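# Seat thread ring gauges onto matching pegs with two hands

## Task

Place every thread ring gauge over the peg that matches both its size and type: large rings go on thick pegs and small rings on thin pegs; go rings go on pegs with a green collar, and no-go rings (marked with a red band) go on pegs with a red collar. When finished, every peg carries one ring and only one, sitting flat and pushed fully down onto that peg's collar. Both hands must then be released and clear of the rings.

## Robot and tools

Robot: two arms, left_arm and right_arm. right_arm ends in a five-finger right hand and left_arm in a mirror-image left hand. The scene frame has its origin at table height, halfway between the nominal arm bases. +z is up, +x points out over the table, and left_arm sits on the +y side. Image left and right do not match arm names. The actual bases are slightly displaced: left_arm at (-0.042, +0.285, +0.022) m and right_arm at (+0.009, -0.323, +0.031) m.

Hand point: each arm is controlled through a point fixed to the palm, 0.05 m in front of it and 0.15 m out from the wrist face. Its +z runs along the straight fingers and its +y comes out of the palm. On the right hand +x points away from the thumb; on the left hand +x points toward the thumb. Straight fingers reach 0.06 to 0.07 m past the point. A wrist bracket on the little-finger side can strike objects. The arms track commands loosely. They often settle 1 to 3 cm short of a commanded pose, sometimes 5 cm, usually low. This does not mean something was touched. Each step, commanded orientation is clipped to within 40 degrees of the measured orientation.

Row layout (execute_actions and move): 28 numbers in one flat list covering both arms, each in [-1, 1]. The first 14 are left_arm: dx, dy, dz, rx, ry, rz, then little, ring, middle, index, thumb_bend, thumb_turn, force_limit, speed. The last 14 are right_arm in the same order. The six pose numbers are offsets, not poses. They are measured from that arm's Hand target at the start of the action or move, along the Hand target's own axes. 1.0 equals 0.6 m of travel or 180 degrees of turn. rx, ry, rz together form one rotation vector. To keep an arm's target unchanged, send zeros for its six pose numbers. Zeros also re-request a target the hand point fell short of. Sending the same offset again moves the arm further.

Hand numbers are absolute targets. For fingers and thumb_bend, +1 is straight and -1 is curled. For thumb_turn, +1 places the thumb beside the palm and -1 places it opposite the fingers. force_limit runs from about 0 N at -1 to 10 N at +1 (15 N for the thumb motors). speed rises linearly to full speed at +0.48. For a gentle grip, close at speed -0.94 or below. With the thumb turned in, the hand can grasp objects about 0.035 to 0.065 m thick. No value means 'unchanged', so repeat the hand's last eight numbers you sent. If none has been sent yet, send hand_measured plus hand_force_limit and hand_speed. A motor only starts when its target changes by 0.002 or more. To squeeze harder, raise force_limit and send a target more closed than hand_measured. To release, send a target more open than hand_measured.

execute_actions: actions is a list of actions. Each action is a table of up to 15 rows, one per 1/30 s step, and a short table holds its last row. Every row counts from the action's starting Hand target, not from the previous row. cameras selects images. An empty actions list returns all camera images.

move: target is one 28-number row or a list of up to 15 rows. Each row's offsets count from the same starting Hand targets. speed is in m/s, 0.002 to 4.3, default 0.25; turning is capped at twice that in rad/s. It can be one value or one per target. blend, in metres, rounds corners of a list; 0 stops at each point. blocking=false returns after about 0.5 s while the move continues. All paths end together and are cut off after 10 s. Paths do not avoid obstacles or the other arm. Route around an arm's own base, not close past it. The result adds a move: line. done means within 10 mm and 2 degrees. off_target, held, moving or fault describe other endings. limits=paced means the pose was clipped; limits=held means steps were withheld. Neither done nor off_target proves there was no contact.

wait: seconds from 0 to 10; lets a running move continue. stop: brakes a running move. zoom_image: camera (cam_head_left, cam_head_right, cam_high, cam_left_wrist, cam_right_wrist) and region [x0, y0, x1, y1] in pixels, at most 504 square, taken from the newest images. Images are 672x504. show_instructions: shows reference pages. finished_scene: scene is the current scene's number; ending a scene cannot be reversed.

Results give each hand point's end_effector_position (m) and end_effector_quat_wxyz in the scene frame. They also give Hand target, which your next offsets start from. Joint positions, velocities and torques are reported; torques include the arm's own weight. The hand fields hand_measured, hand_stopped_by (moving, target, force, stalled, fault) and hand_load_n follow the motor order above. A grip that slips shows as hand_load_n falling to about 0. MOTOR HOT appears at 85 °C; at 100 °C the arm drops for a while. Holding loads, stretching out, or pushing toward an unreachable pose all heat motors.

Avoid: letting anything fall off the table, dropping rings or releasing them while moving, and fast contact or hard presses. Do not let the two hands collide or grip each other's fingers. Avoid strong forces on fingers from heavy or swung loads. To end a press against something, command back past the hand point. The scene keeps running while you think.

Each tool is called as a command line: name --argument value for each argument, lists and objects as JSON in quotes; but a table of rows of numbers goes row by row, as --pt "numbers of a row", without its own name.

Reference images:

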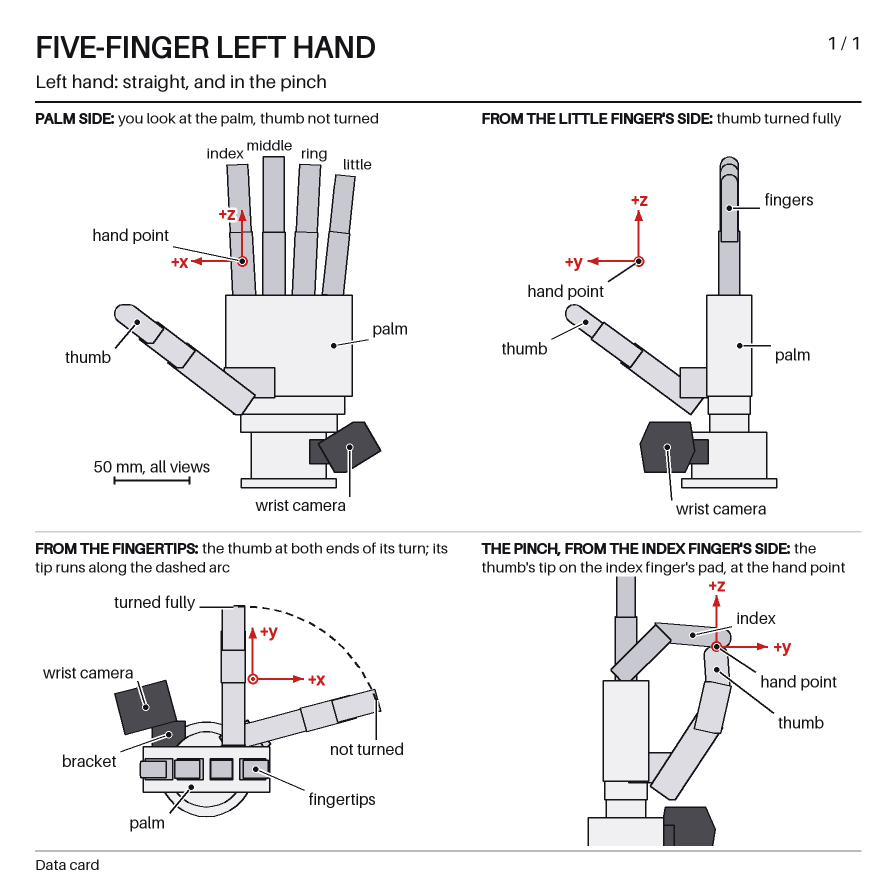

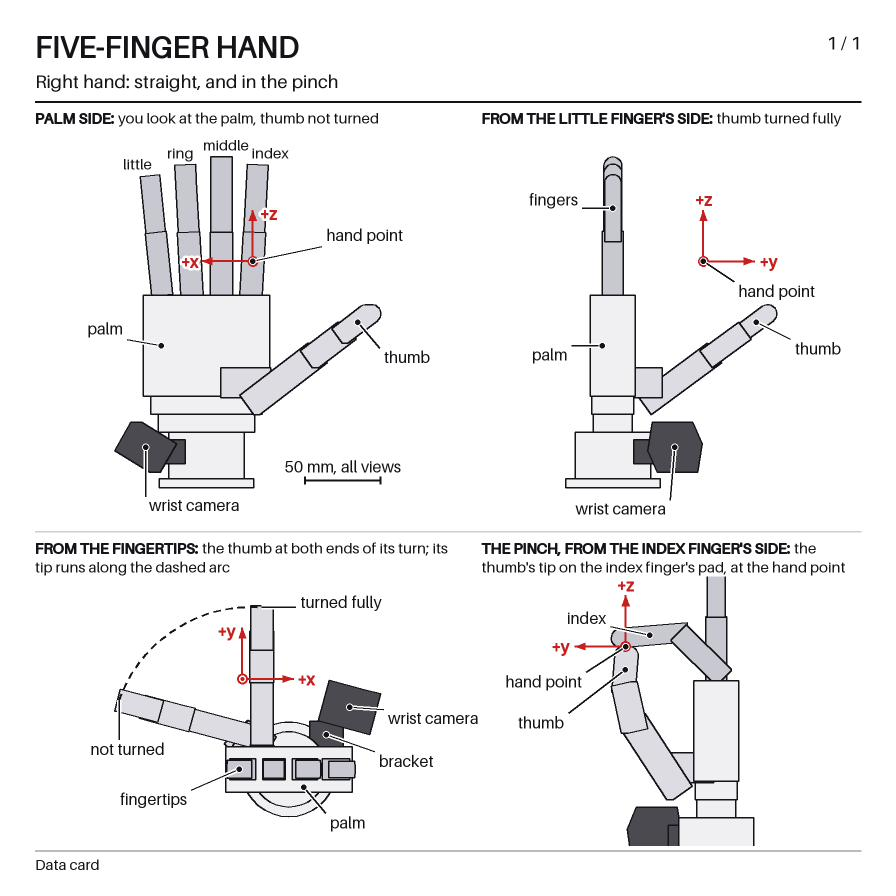

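## Session

execute_actions --actions '[]'

Scene clock: 0.00 s.
left_arm: end_effector_position=(+0.5585, +0.3969, +0.2200) hand_measured=(+1.000, +1.000, +1.000, +1.000, +1.000, +1.000) hand_load_n=(+0.0, +0.0, +0.0, +0.0, +0.0, -0.5) hand_stopped_by=(target, target, target, target, target, target) hand_force_limit=0.00 hand_speed=-0.80 end_effector_quat_wxyz=(+0.091, -0.067, +0.972, +0.208) | right_arm: end_effector_position=(+0.1596, -0.5244, +0.1088) hand_measured=(+1.000, +1.000, +1.000, +1.000, +1.000, +1.000) hand_load_n=(+0.0, +0.0, +0.0, +0.0, +0.0, +0.0) hand_stopped_by=(target, target, target, target, target, target) hand_force_limit=0.00 hand_speed=-0.80 end_effector_quat_wxyz=(+0.075, -0.122, +0.980, +0.141)
Joint positions: left_arm=[0 1.935 1.85 -1.337 -0.435 1.432] | right_arm=[-1.209 1.429 0.872 -1.26 -0.206 0.071]
Joint velocities: within noise
Joint torques (N m): no reading
Motor temperatures (°C): left_arm=[34 37 36 38 38 37] | right_arm=[36 35 41 39 33 38]
Heat: left arm: hottest wrist pitch 38 °C; right arm: hottest elbow 41 °C.
Hand target: left_arm +0.5656, +0.3967, +0.2370; +0.111, -0.072, +0.970, +0.206 | right_arm +0.1623, -0.5319, +0.1129; +0.077, -0.123, +0.981, +0.132

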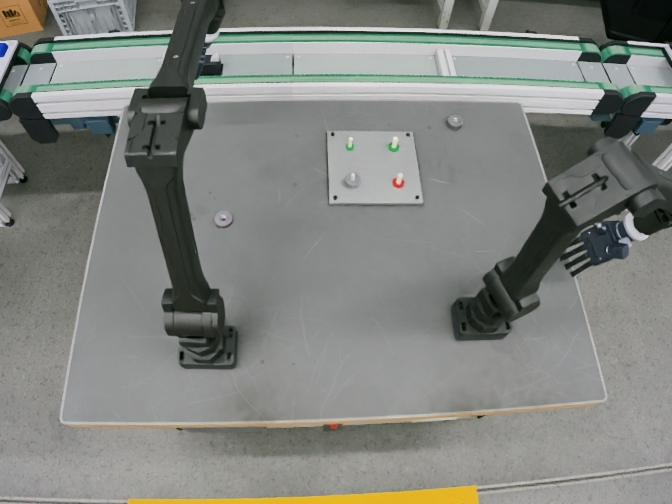

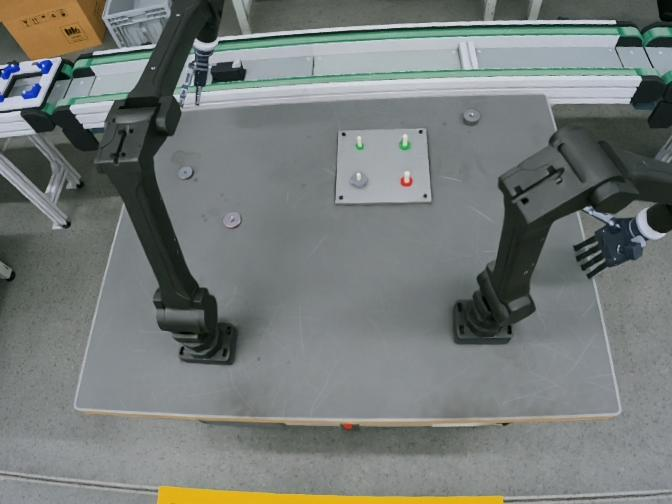

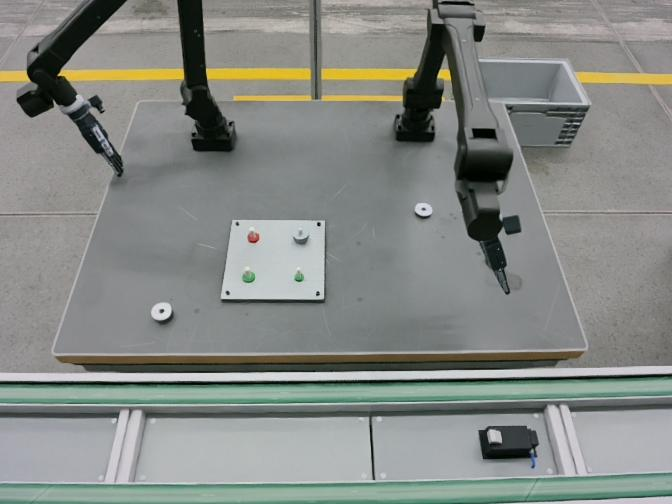

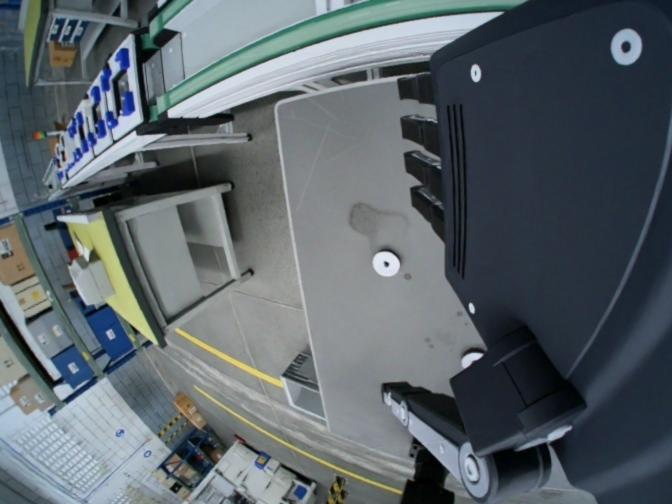

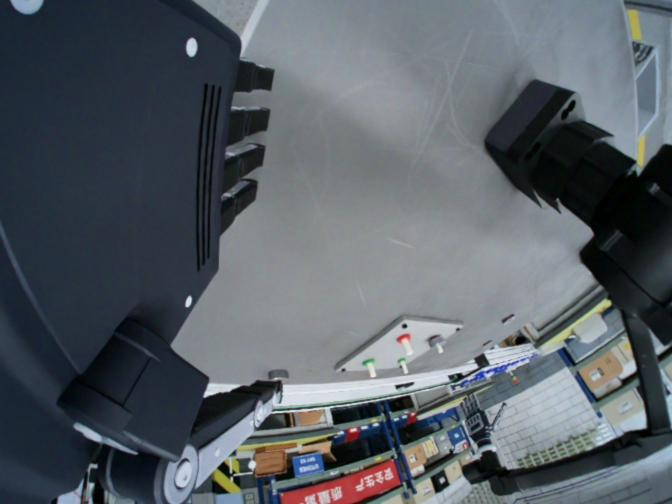

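zoom_image --camera "cam_head_right" --region '[320, 100, 500, 220]'

zoom_image --camera "cam_high" --region '[140, 200, 340, 340]'

zoom_image --camera "cam_head_right" --region '[160, 140, 280, 240]'

zoom_image --camera "cam_left_wrist" --region '[340, 200, 500, 380]'

zoom_image --camera "cam_right_wrist" --region '[240, 290, 540, 400]'

Scaled by 2.800 from the camera's 672x504 image, which has a finer 960x720 frame.

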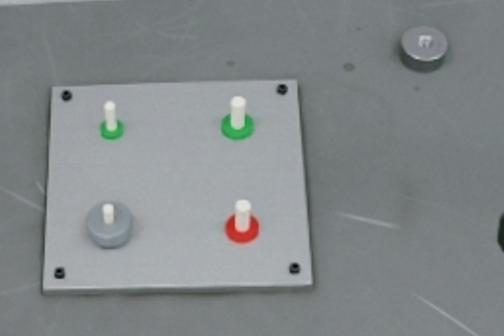

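Scaled by 2.520 from the camera's 672x504 image, which has a finer 960x720 frame.

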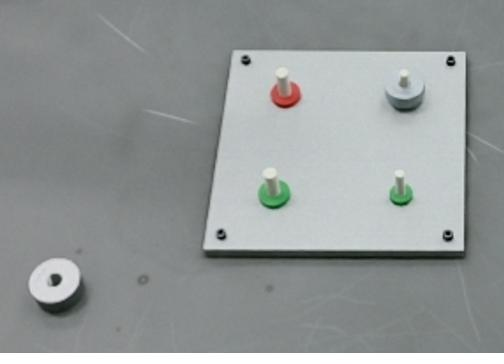

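Scaled by 4.200 from the camera's 672x504 image, which has a finer 960x720 frame.

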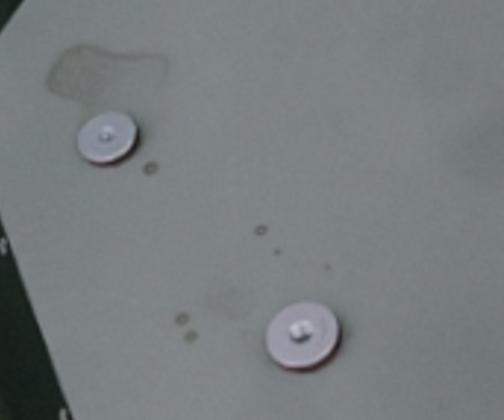

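Scaled by 2.800 from the camera's 672x504 image, which has a finer 960x720 frame.

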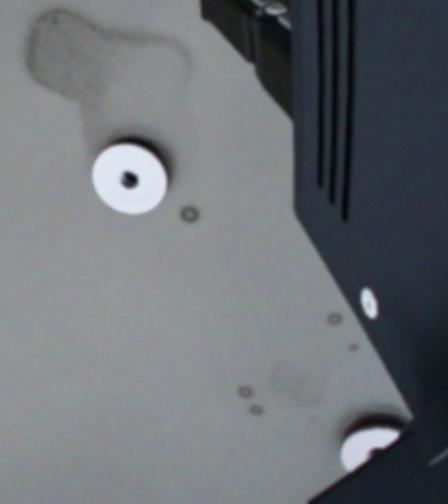

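Scaled by 1.680 from the camera's 672x504 image, which has a finer 960x720 frame.

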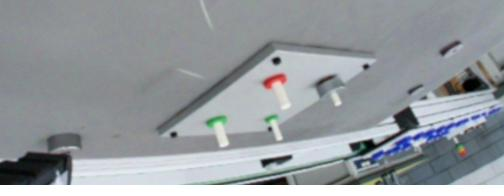

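move --pt "0 0 0 0 0 0 1 1 1 1 1 1 0 -0.8 -0.4297 0.1533 -0.0663 0.088 -0.0786 -0.3068 -1 -1 0.05 0.05 1 -1 0 0" --pt "0 0 0 0 0 0 1 1 1 1 1 1 0 -0.8 -0.6020 0.7018 0.1398 0.1766 -0.1572 -0.6135 -1 -1 0.05 0.05 1 -1 0 0" --blend '[0.05, 0]' --speed 0.25 --cameras '["all"]'

Scene clock: 112.40 s.
left_arm: end_effector_position=(+0.5585, +0.3969, +0.2200) hand_measured=(+1.000, +1.000, +1.000, +1.000, +1.000, +1.000) hand_load_n=(+0.0, +0.0, +0.0, -0.5, +0.0, +0.0) hand_stopped_by=(target, target, target, target, target, target) hand_force_limit=0.00 hand_speed=-0.80 end_effector_quat_wxyz=(+0.091, -0.067, +0.972, +0.208) | right_arm: end_effector_position=(+0.3865, -0.0483, +0.1768) hand_measured=(-1.000, -1.000, +0.050, +0.050, +1.000, -1.000) hand_load_n=(+0.0, +0.0, +0.0, +0.0, +0.0, +0.0) hand_stopped_by=(target, target, target, target, target, target) hand_force_limit=0.00 hand_speed=0.00 end_effector_quat_wxyz=(-0.353, +0.811, -0.430, +0.178)
Joint positions: left_arm=[0 1.935 1.85 -1.337 -0.435 1.432] | right_arm=[0.563 1.223 0.859 -0.395 -0.05 -0.028]
Joint torques (N m): left_arm=[0.32 -16.91 10.73 1.13 -0.58 -0.01] | right_arm=[-0.15 -8.47 12.21 1.73 0.11 -0.1]
Motor temperatures (°C): left_arm=[33 39 42 37 36 35] | right_arm=[36 35 45 38 32 37]
Heat: left arm: hottest elbow 42 °C; right arm: hottest elbow 45 °C.
Hand target: left_arm +0.5656, +0.3967, +0.2370; +0.111, -0.072, +0.970, +0.206 | right_arm +0.4079, -0.0350, +0.2000; -0.375, +0.804, -0.419, +0.195
Off the commanded pose: left_arm 0.019 m, 2 deg | right_arm 0.034 m, 3 deg.
move: off_target (left_arm, right_arm)

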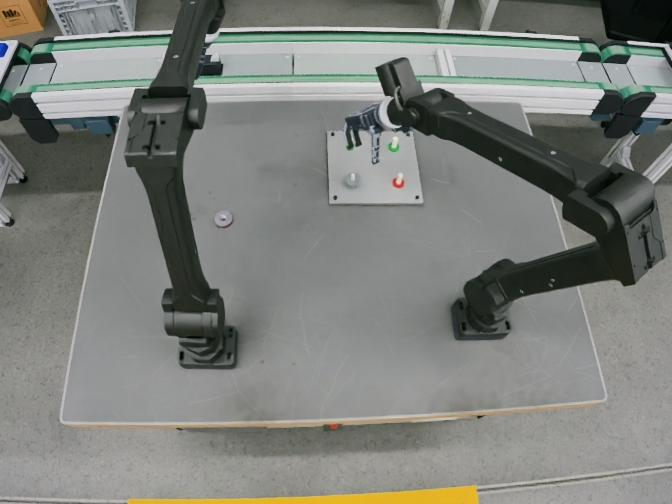

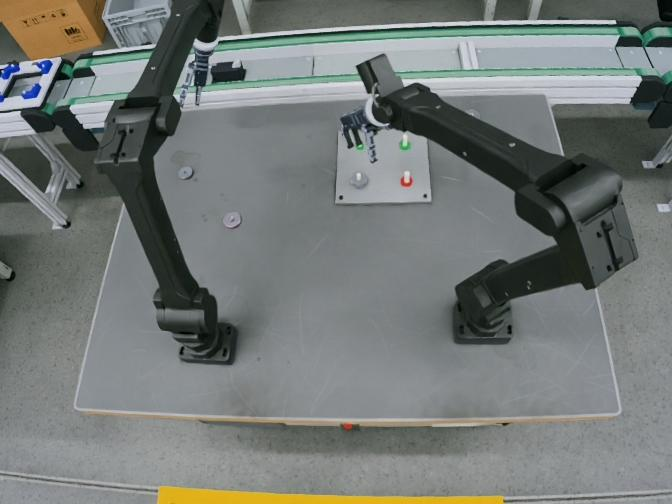

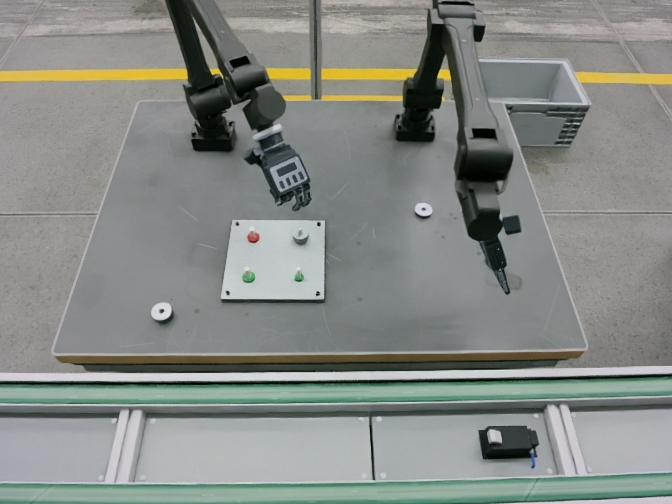

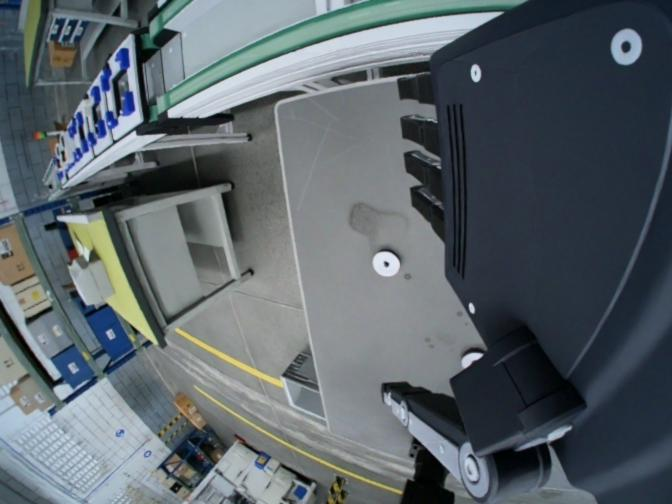

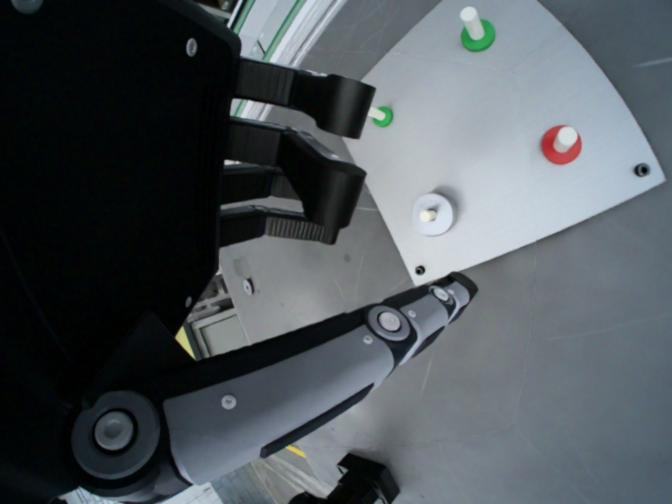

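zoom_image --camera "cam_right_wrist" --region '[200, 0, 672, 350]'

zoom_image --camera "cam_head_left" --region '[310, 70, 450, 220]'

zoom_image --camera "cam_high" --region '[200, 130, 360, 310]'

Scaled by 1.068 from the camera's 672x504 image, which has a finer 960x720 frame.

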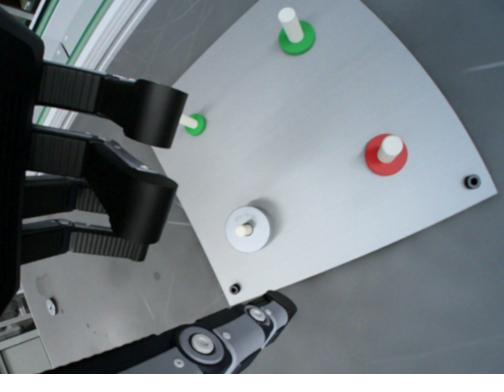

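Scaled by 3.360 from the camera's 672x504 image, which has a finer 960x720 frame.

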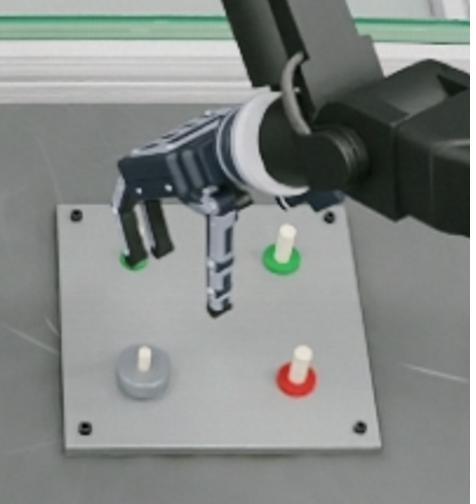

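Scaled by 2.800 from the camera's 672x504 image, which has a finer 960x720 frame.

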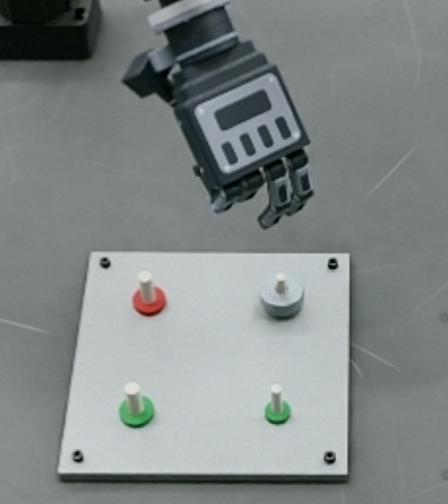

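move --target '[0,0,0,0,0,0,1,1,1,1,1,1,0,-0.8,0.0018,0.072,0.1138,0,0,0,-1,-1,0.05,0.05,1,-1,0,0]' --speed 0.2 --cameras '["cam_head_left","cam_head_right","cam_high","cam_right_wrist"]'

zoom_image --camera "cam_head_left" --region '[310, 100, 440, 220]'

zoom_image --camera "cam_high" --region '[210, 170, 340, 310]'

zoom_image --camera "cam_head_right" --region '[320, 100, 450, 220]'

Scene clock: 152.83 s.
left_arm: end_effector_position=(+0.5585, +0.3969, +0.2200) hand_measured=(+1.000, +1.000, +1.000, +1.000, +1.000, +1.000) hand_load_n=(+0.0, +0.0, +0.0, +0.0, +0.0, +0.0) hand_stopped_by=(target, target, target, target, target, target) hand_force_limit=0.00 hand_speed=-0.80 end_effector_quat_wxyz=(+0.091, -0.067, +0.972, +0.208) | right_arm: end_effector_position=(+0.4244, -0.0254, +0.1241) hand_measured=(-1.000, -1.000, +0.050, +0.050, +1.000, -1.000) hand_load_n=(+0.0, +0.5, +0.0, +0.0, +0.0, +0.0) hand_stopped_by=(target, target, target, target, target, target) hand_force_limit=0.00 hand_speed=0.00 end_effector_quat_wxyz=(-0.371, +0.803, -0.425, +0.190)
Joint positions: left_arm=[0 1.935 1.85 -1.337 -0.435 1.432] | right_arm=[0.563 1.396 0.84 -0.157 -0.049 -0.028]
Joint torques (N m): left_arm=[0.32 -16.85 10.7 1.14 -0.58 -0.01] | right_arm=[0.03 -10.46 7.82 1.81 0.11 -0.09]
Heat: left arm: hottest elbow 43 °C; right arm: hottest elbow 48 °C.
Hand target: left_arm +0.5656, +0.3967, +0.2370; +0.111, -0.072, +0.970, +0.206 | right_arm +0.4286, -0.0218, +0.1231; -0.375, +0.804, -0.419, +0.195
Off the commanded pose: left_arm 0.019 m, 2 deg | right_arm 0.006 m, 1 deg.
move: off_target (left_arm)
Images, in order (width x height): cam_head_left 672x504, cam_head_right 672x504, cam_high 672x504, cam_right_wrist 672x504.

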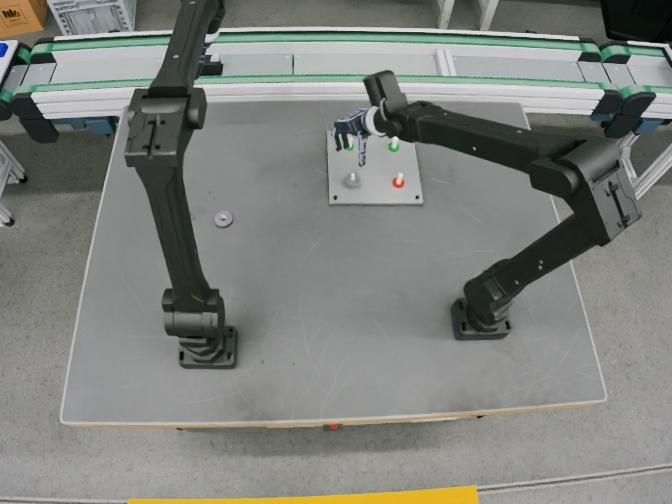

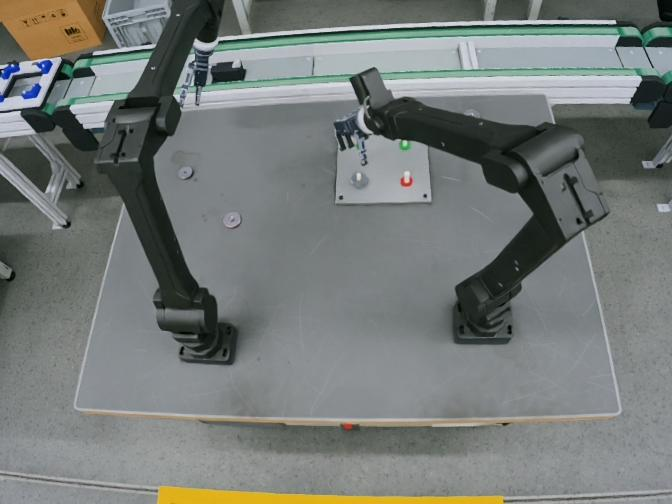

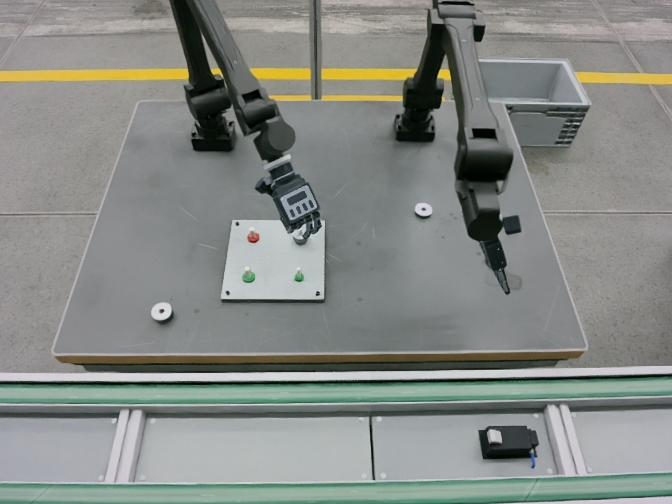

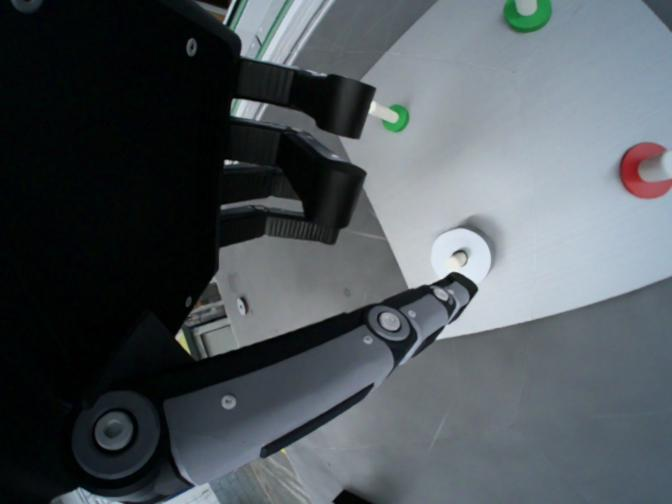

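Scaled by 3.877 from the camera's 672x504 image, which has a finer 960x720 frame.

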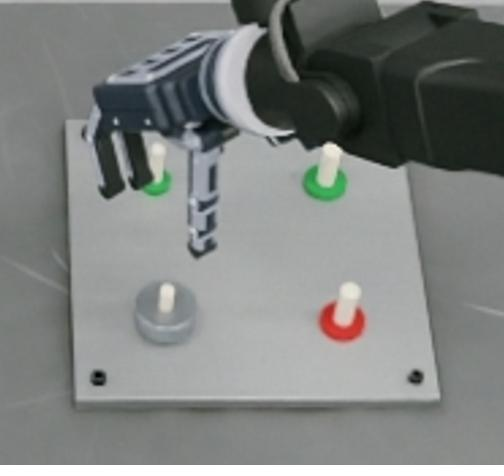

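Scaled by 3.600 from the camera's 672x504 image, which has a finer 960x720 frame.

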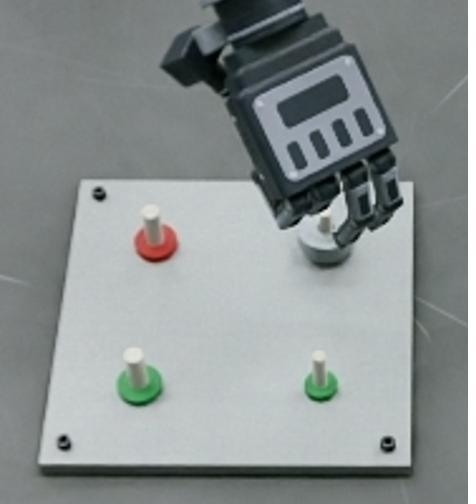

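Scaled by 3.877 from the camera's 672x504 image, which has a finer 960x720 frame.

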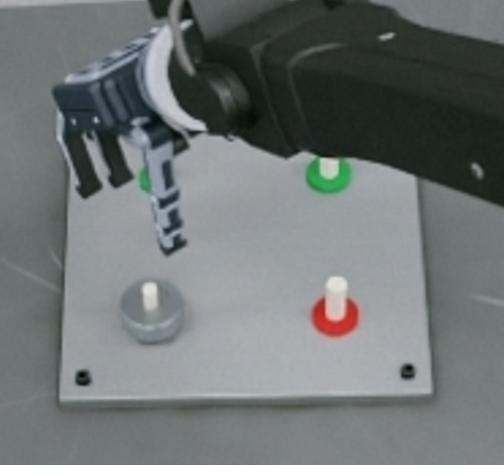

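move --target '[0,0,0,0,0,0,1,1,1,1,1,1,0,-0.8,-0.0143,0.0775,0.0065,0,0,0,-1,-1,0.05,0.05,1,-1,0,0]' --speed 0.15 --cameras '["cam_head_left","cam_head_right","cam_high","cam_right_wrist"]'

zoom_image --camera "cam_head_left" --region '[310, 120, 410, 220]'

zoom_image --camera "cam_high" --region '[240, 190, 340, 290]'

zoom_image --camera "cam_head_right" --region '[320, 120, 420, 220]'

Scene clock: 174.53 s.
left_arm: end_effector_position=(+0.5585, +0.3969, +0.2200) hand_measured=(+1.000, +1.000, +1.000, +1.000, +1.000, +1.000) hand_load_n=(+0.0, +0.0, +0.5, +0.0, +0.0, +0.0) hand_stopped_by=(target, target, target, target, target, target) hand_force_limit=0.00 hand_speed=-0.80 end_effector_quat_wxyz=(+0.091, -0.067, +0.972, +0.208) | right_arm: end_effector_position=(+0.4017, -0.0349, +0.0885) hand_measured=(-1.000, -1.000, +0.050, +0.050, +1.000, -1.000) hand_load_n=(+0.0, +0.0, +0.0, +0.0, +0.0, +0.0) hand_stopped_by=(target, target, target, target, target, target) hand_force_limit=0.00 hand_speed=0.00 end_effector_quat_wxyz=(-0.372, +0.804, -0.422, +0.194)
Joint positions: left_arm=[0 1.935 1.85 -1.337 -0.435 1.432] | right_arm=[0.576 1.396 0.724 -0.033 -0.036 -0.028]
Joint torques (N m): left_arm=[0.67 -16.97 10.76 1.16 -0.59 -0.03] | right_arm=[0.38 -9.76 6.84 1.83 0.11 0.04]
Heat: left arm: hottest elbow 43 °C; right arm: hottest elbow 49 °C.
Hand target: left_arm +0.5656, +0.3967, +0.2370; +0.111, -0.072, +0.970, +0.206 | right_arm +0.4016, -0.0303, +0.0850; -0.375, +0.804, -0.419, +0.195
Off the commanded pose: left_arm 0.019 m, 2 deg | right_arm 0.006 m, 1 deg.
move: off_target (left_arm)
Images, in order (width x height): cam_head_left 672x504, cam_head_right 672x504, cam_high 672x504, cam_right_wrist 672x504.

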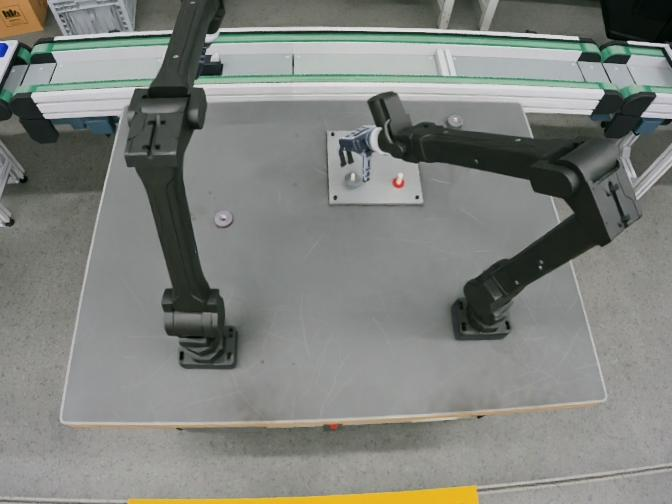

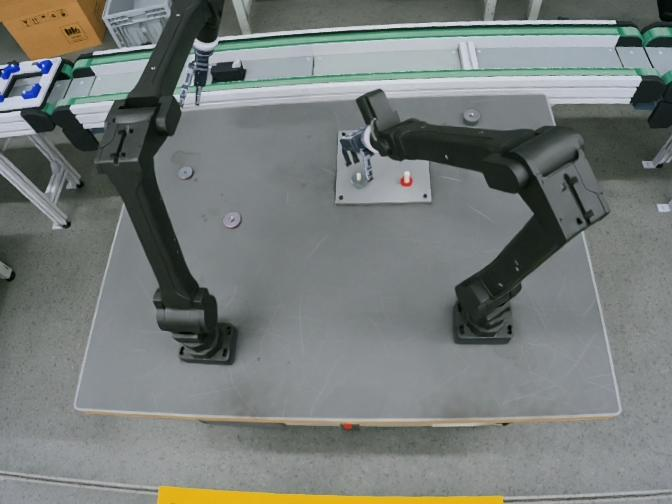

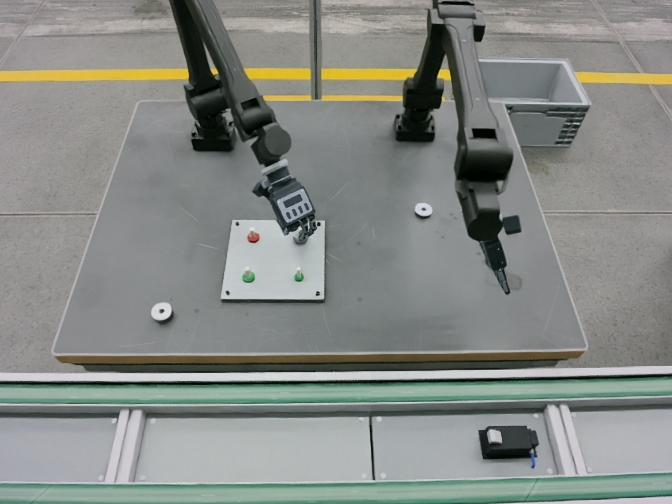

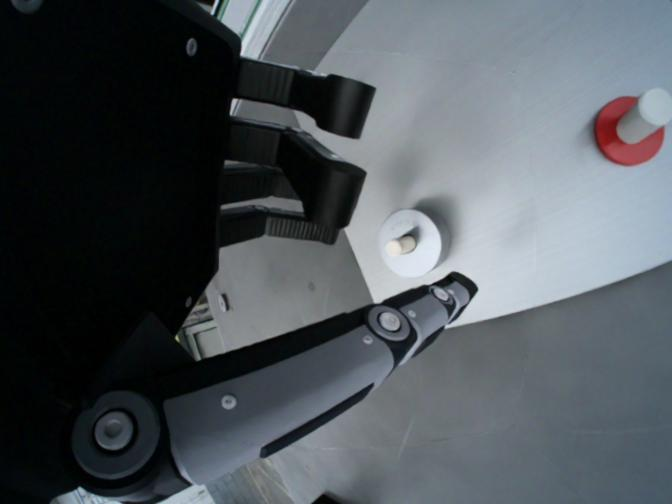

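Scaled by 5.040 from the camera's 672x504 image, which has a finer 960x720 frame.

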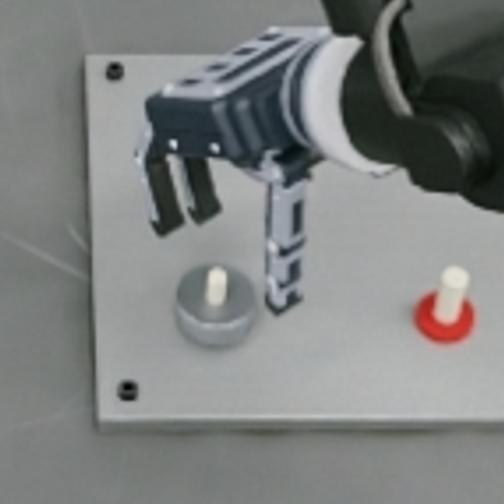

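Scaled by 5.040 from the camera's 672x504 image, which has a finer 960x720 frame.

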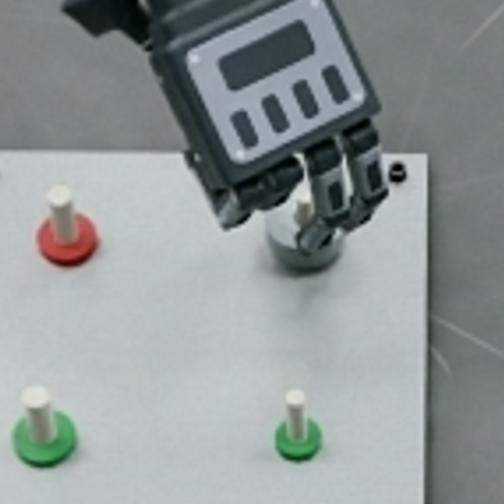

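Scaled by 5.040 from the camera's 672x504 image, which has a finer 960x720 frame.

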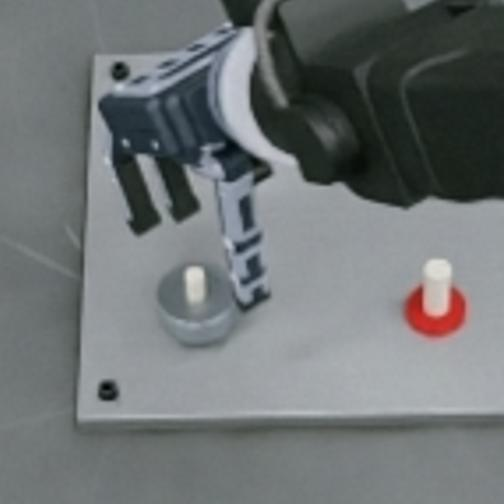

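move --target '[0,0,0,0,0,0,1,1,1,1,1,1,0,-0.8,-0.0031,0.034,0.030,0,0,0,-1,-1,0.05,0.05,1,-1,0,0]' --speed 0.1 --cameras '["cam_head_left","cam_head_right","cam_high","cam_right_wrist"]'

zoom_image --camera "cam_head_right" --region '[330, 140, 400, 210]'

zoom_image --camera "cam_high" --region '[265, 200, 335, 270]'

zoom_image --camera "cam_head_left" --region '[320, 140, 390, 210]'

Scene clock: 220.23 s.
left_arm: end_effector_position=(+0.5585, +0.3969, +0.2200) hand_measured=(+1.000, +1.000, +1.000, +1.000, +1.000, +1.000) hand_load_n=(+0.0, +0.0, +0.0, +0.0, +0.0, +0.0) hand_stopped_by=(target, target, target, target, target, target) hand_force_limit=0.00 hand_speed=-0.80 end_effector_quat_wxyz=(+0.091, -0.067, +0.972, +0.208) | right_arm: end_effector_position=(+0.4015, -0.0333, +0.0622) hand_measured=(-1.000, -1.000, +0.050, +0.050, +1.000, -1.000) hand_load_n=(+0.0, +0.0, +0.0, +0.0, +0.0, +0.0) hand_stopped_by=(target, target, target, target, target, target) hand_force_limit=0.00 hand_speed=0.00 end_effector_quat_wxyz=(-0.372, +0.804, -0.421, +0.195)
Joint positions: left_arm=[0 1.935 1.85 -1.337 -0.435 1.432] | right_arm=[0.581 1.455 0.693 0.059 -0.032 -0.028]
Joint torques (N m): left_arm=[0.5 -16.91 10.8 1.13 -0.6 -0.04] | right_arm=[0.38 -9.82 6.49 1.83 0.11 0.07]
Heat: left arm: hottest elbow 43 °C; right arm: hottest elbow 47 °C.
Hand target: left_arm +0.5656, +0.3967, +0.2370; +0.111, -0.072, +0.970, +0.206 | right_arm +0.4011, -0.0283, +0.0578; -0.375, +0.804, -0.419, +0.195
Off the commanded pose: left_arm 0.019 m, 2 deg | right_arm 0.007 m, 0 deg.
move: off_target (left_arm)
Images, in order (width x height): cam_head_left 672x504, cam_head_right 672x504, cam_high 672x504, cam_right_wrist 672x504.

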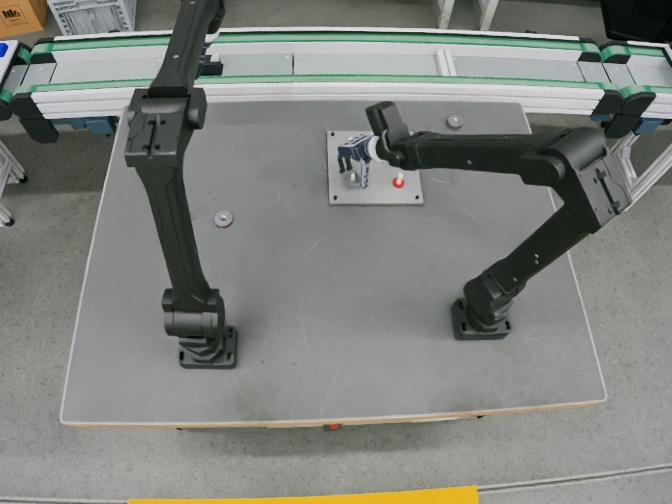

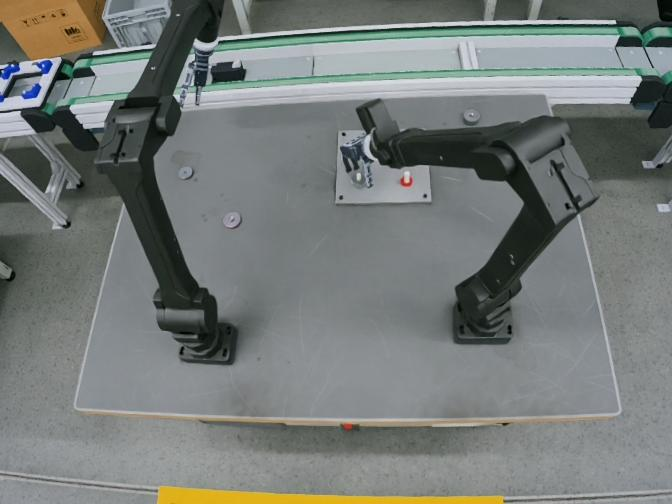

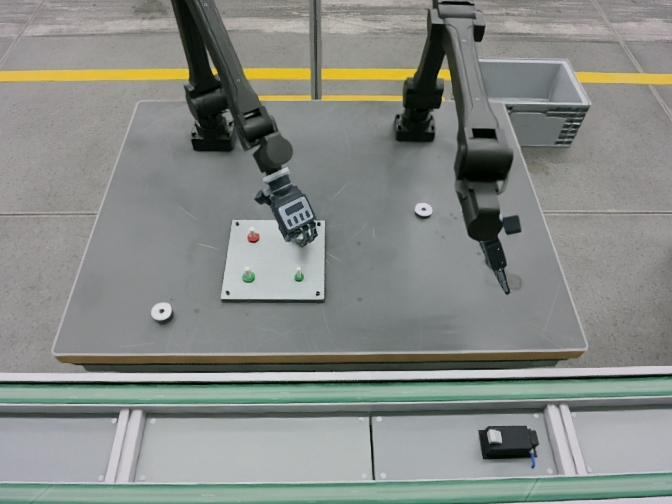

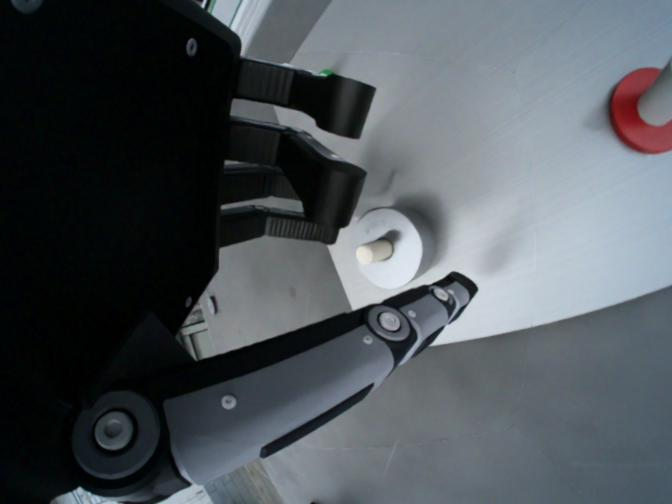

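Scaled by 7.200 from the camera's 672x504 image, which has a finer 960x720 frame.

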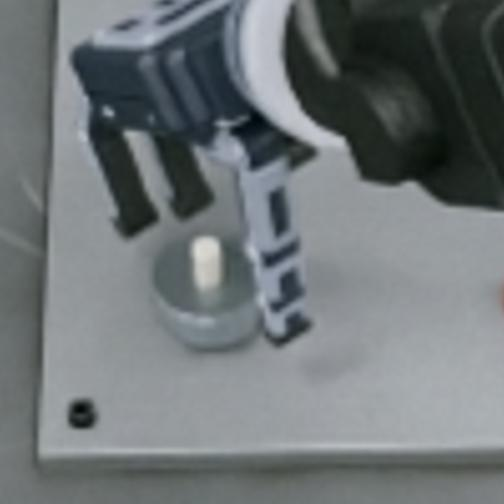

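Scaled by 7.200 from the camera's 672x504 image, which has a finer 960x720 frame.

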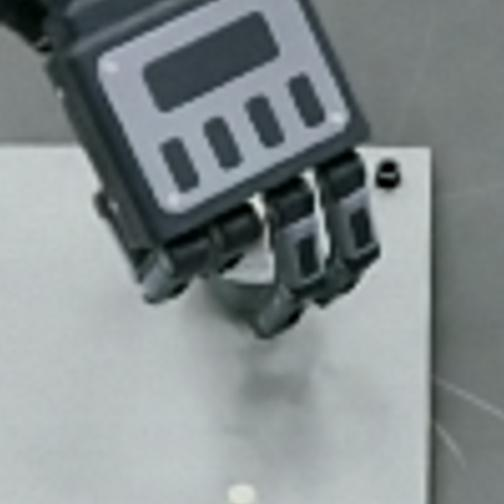

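Scaled by 7.200 from the camera's 672x504 image, which has a finer 960x720 frame.

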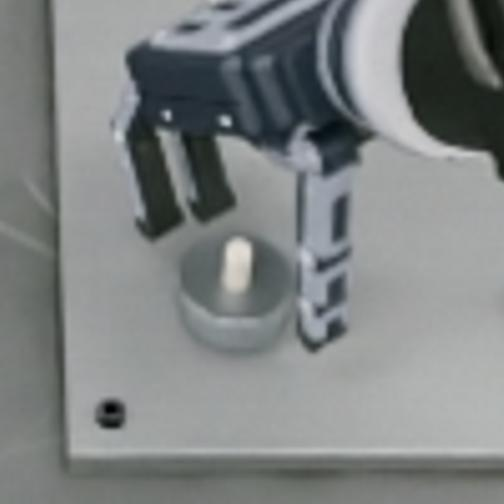

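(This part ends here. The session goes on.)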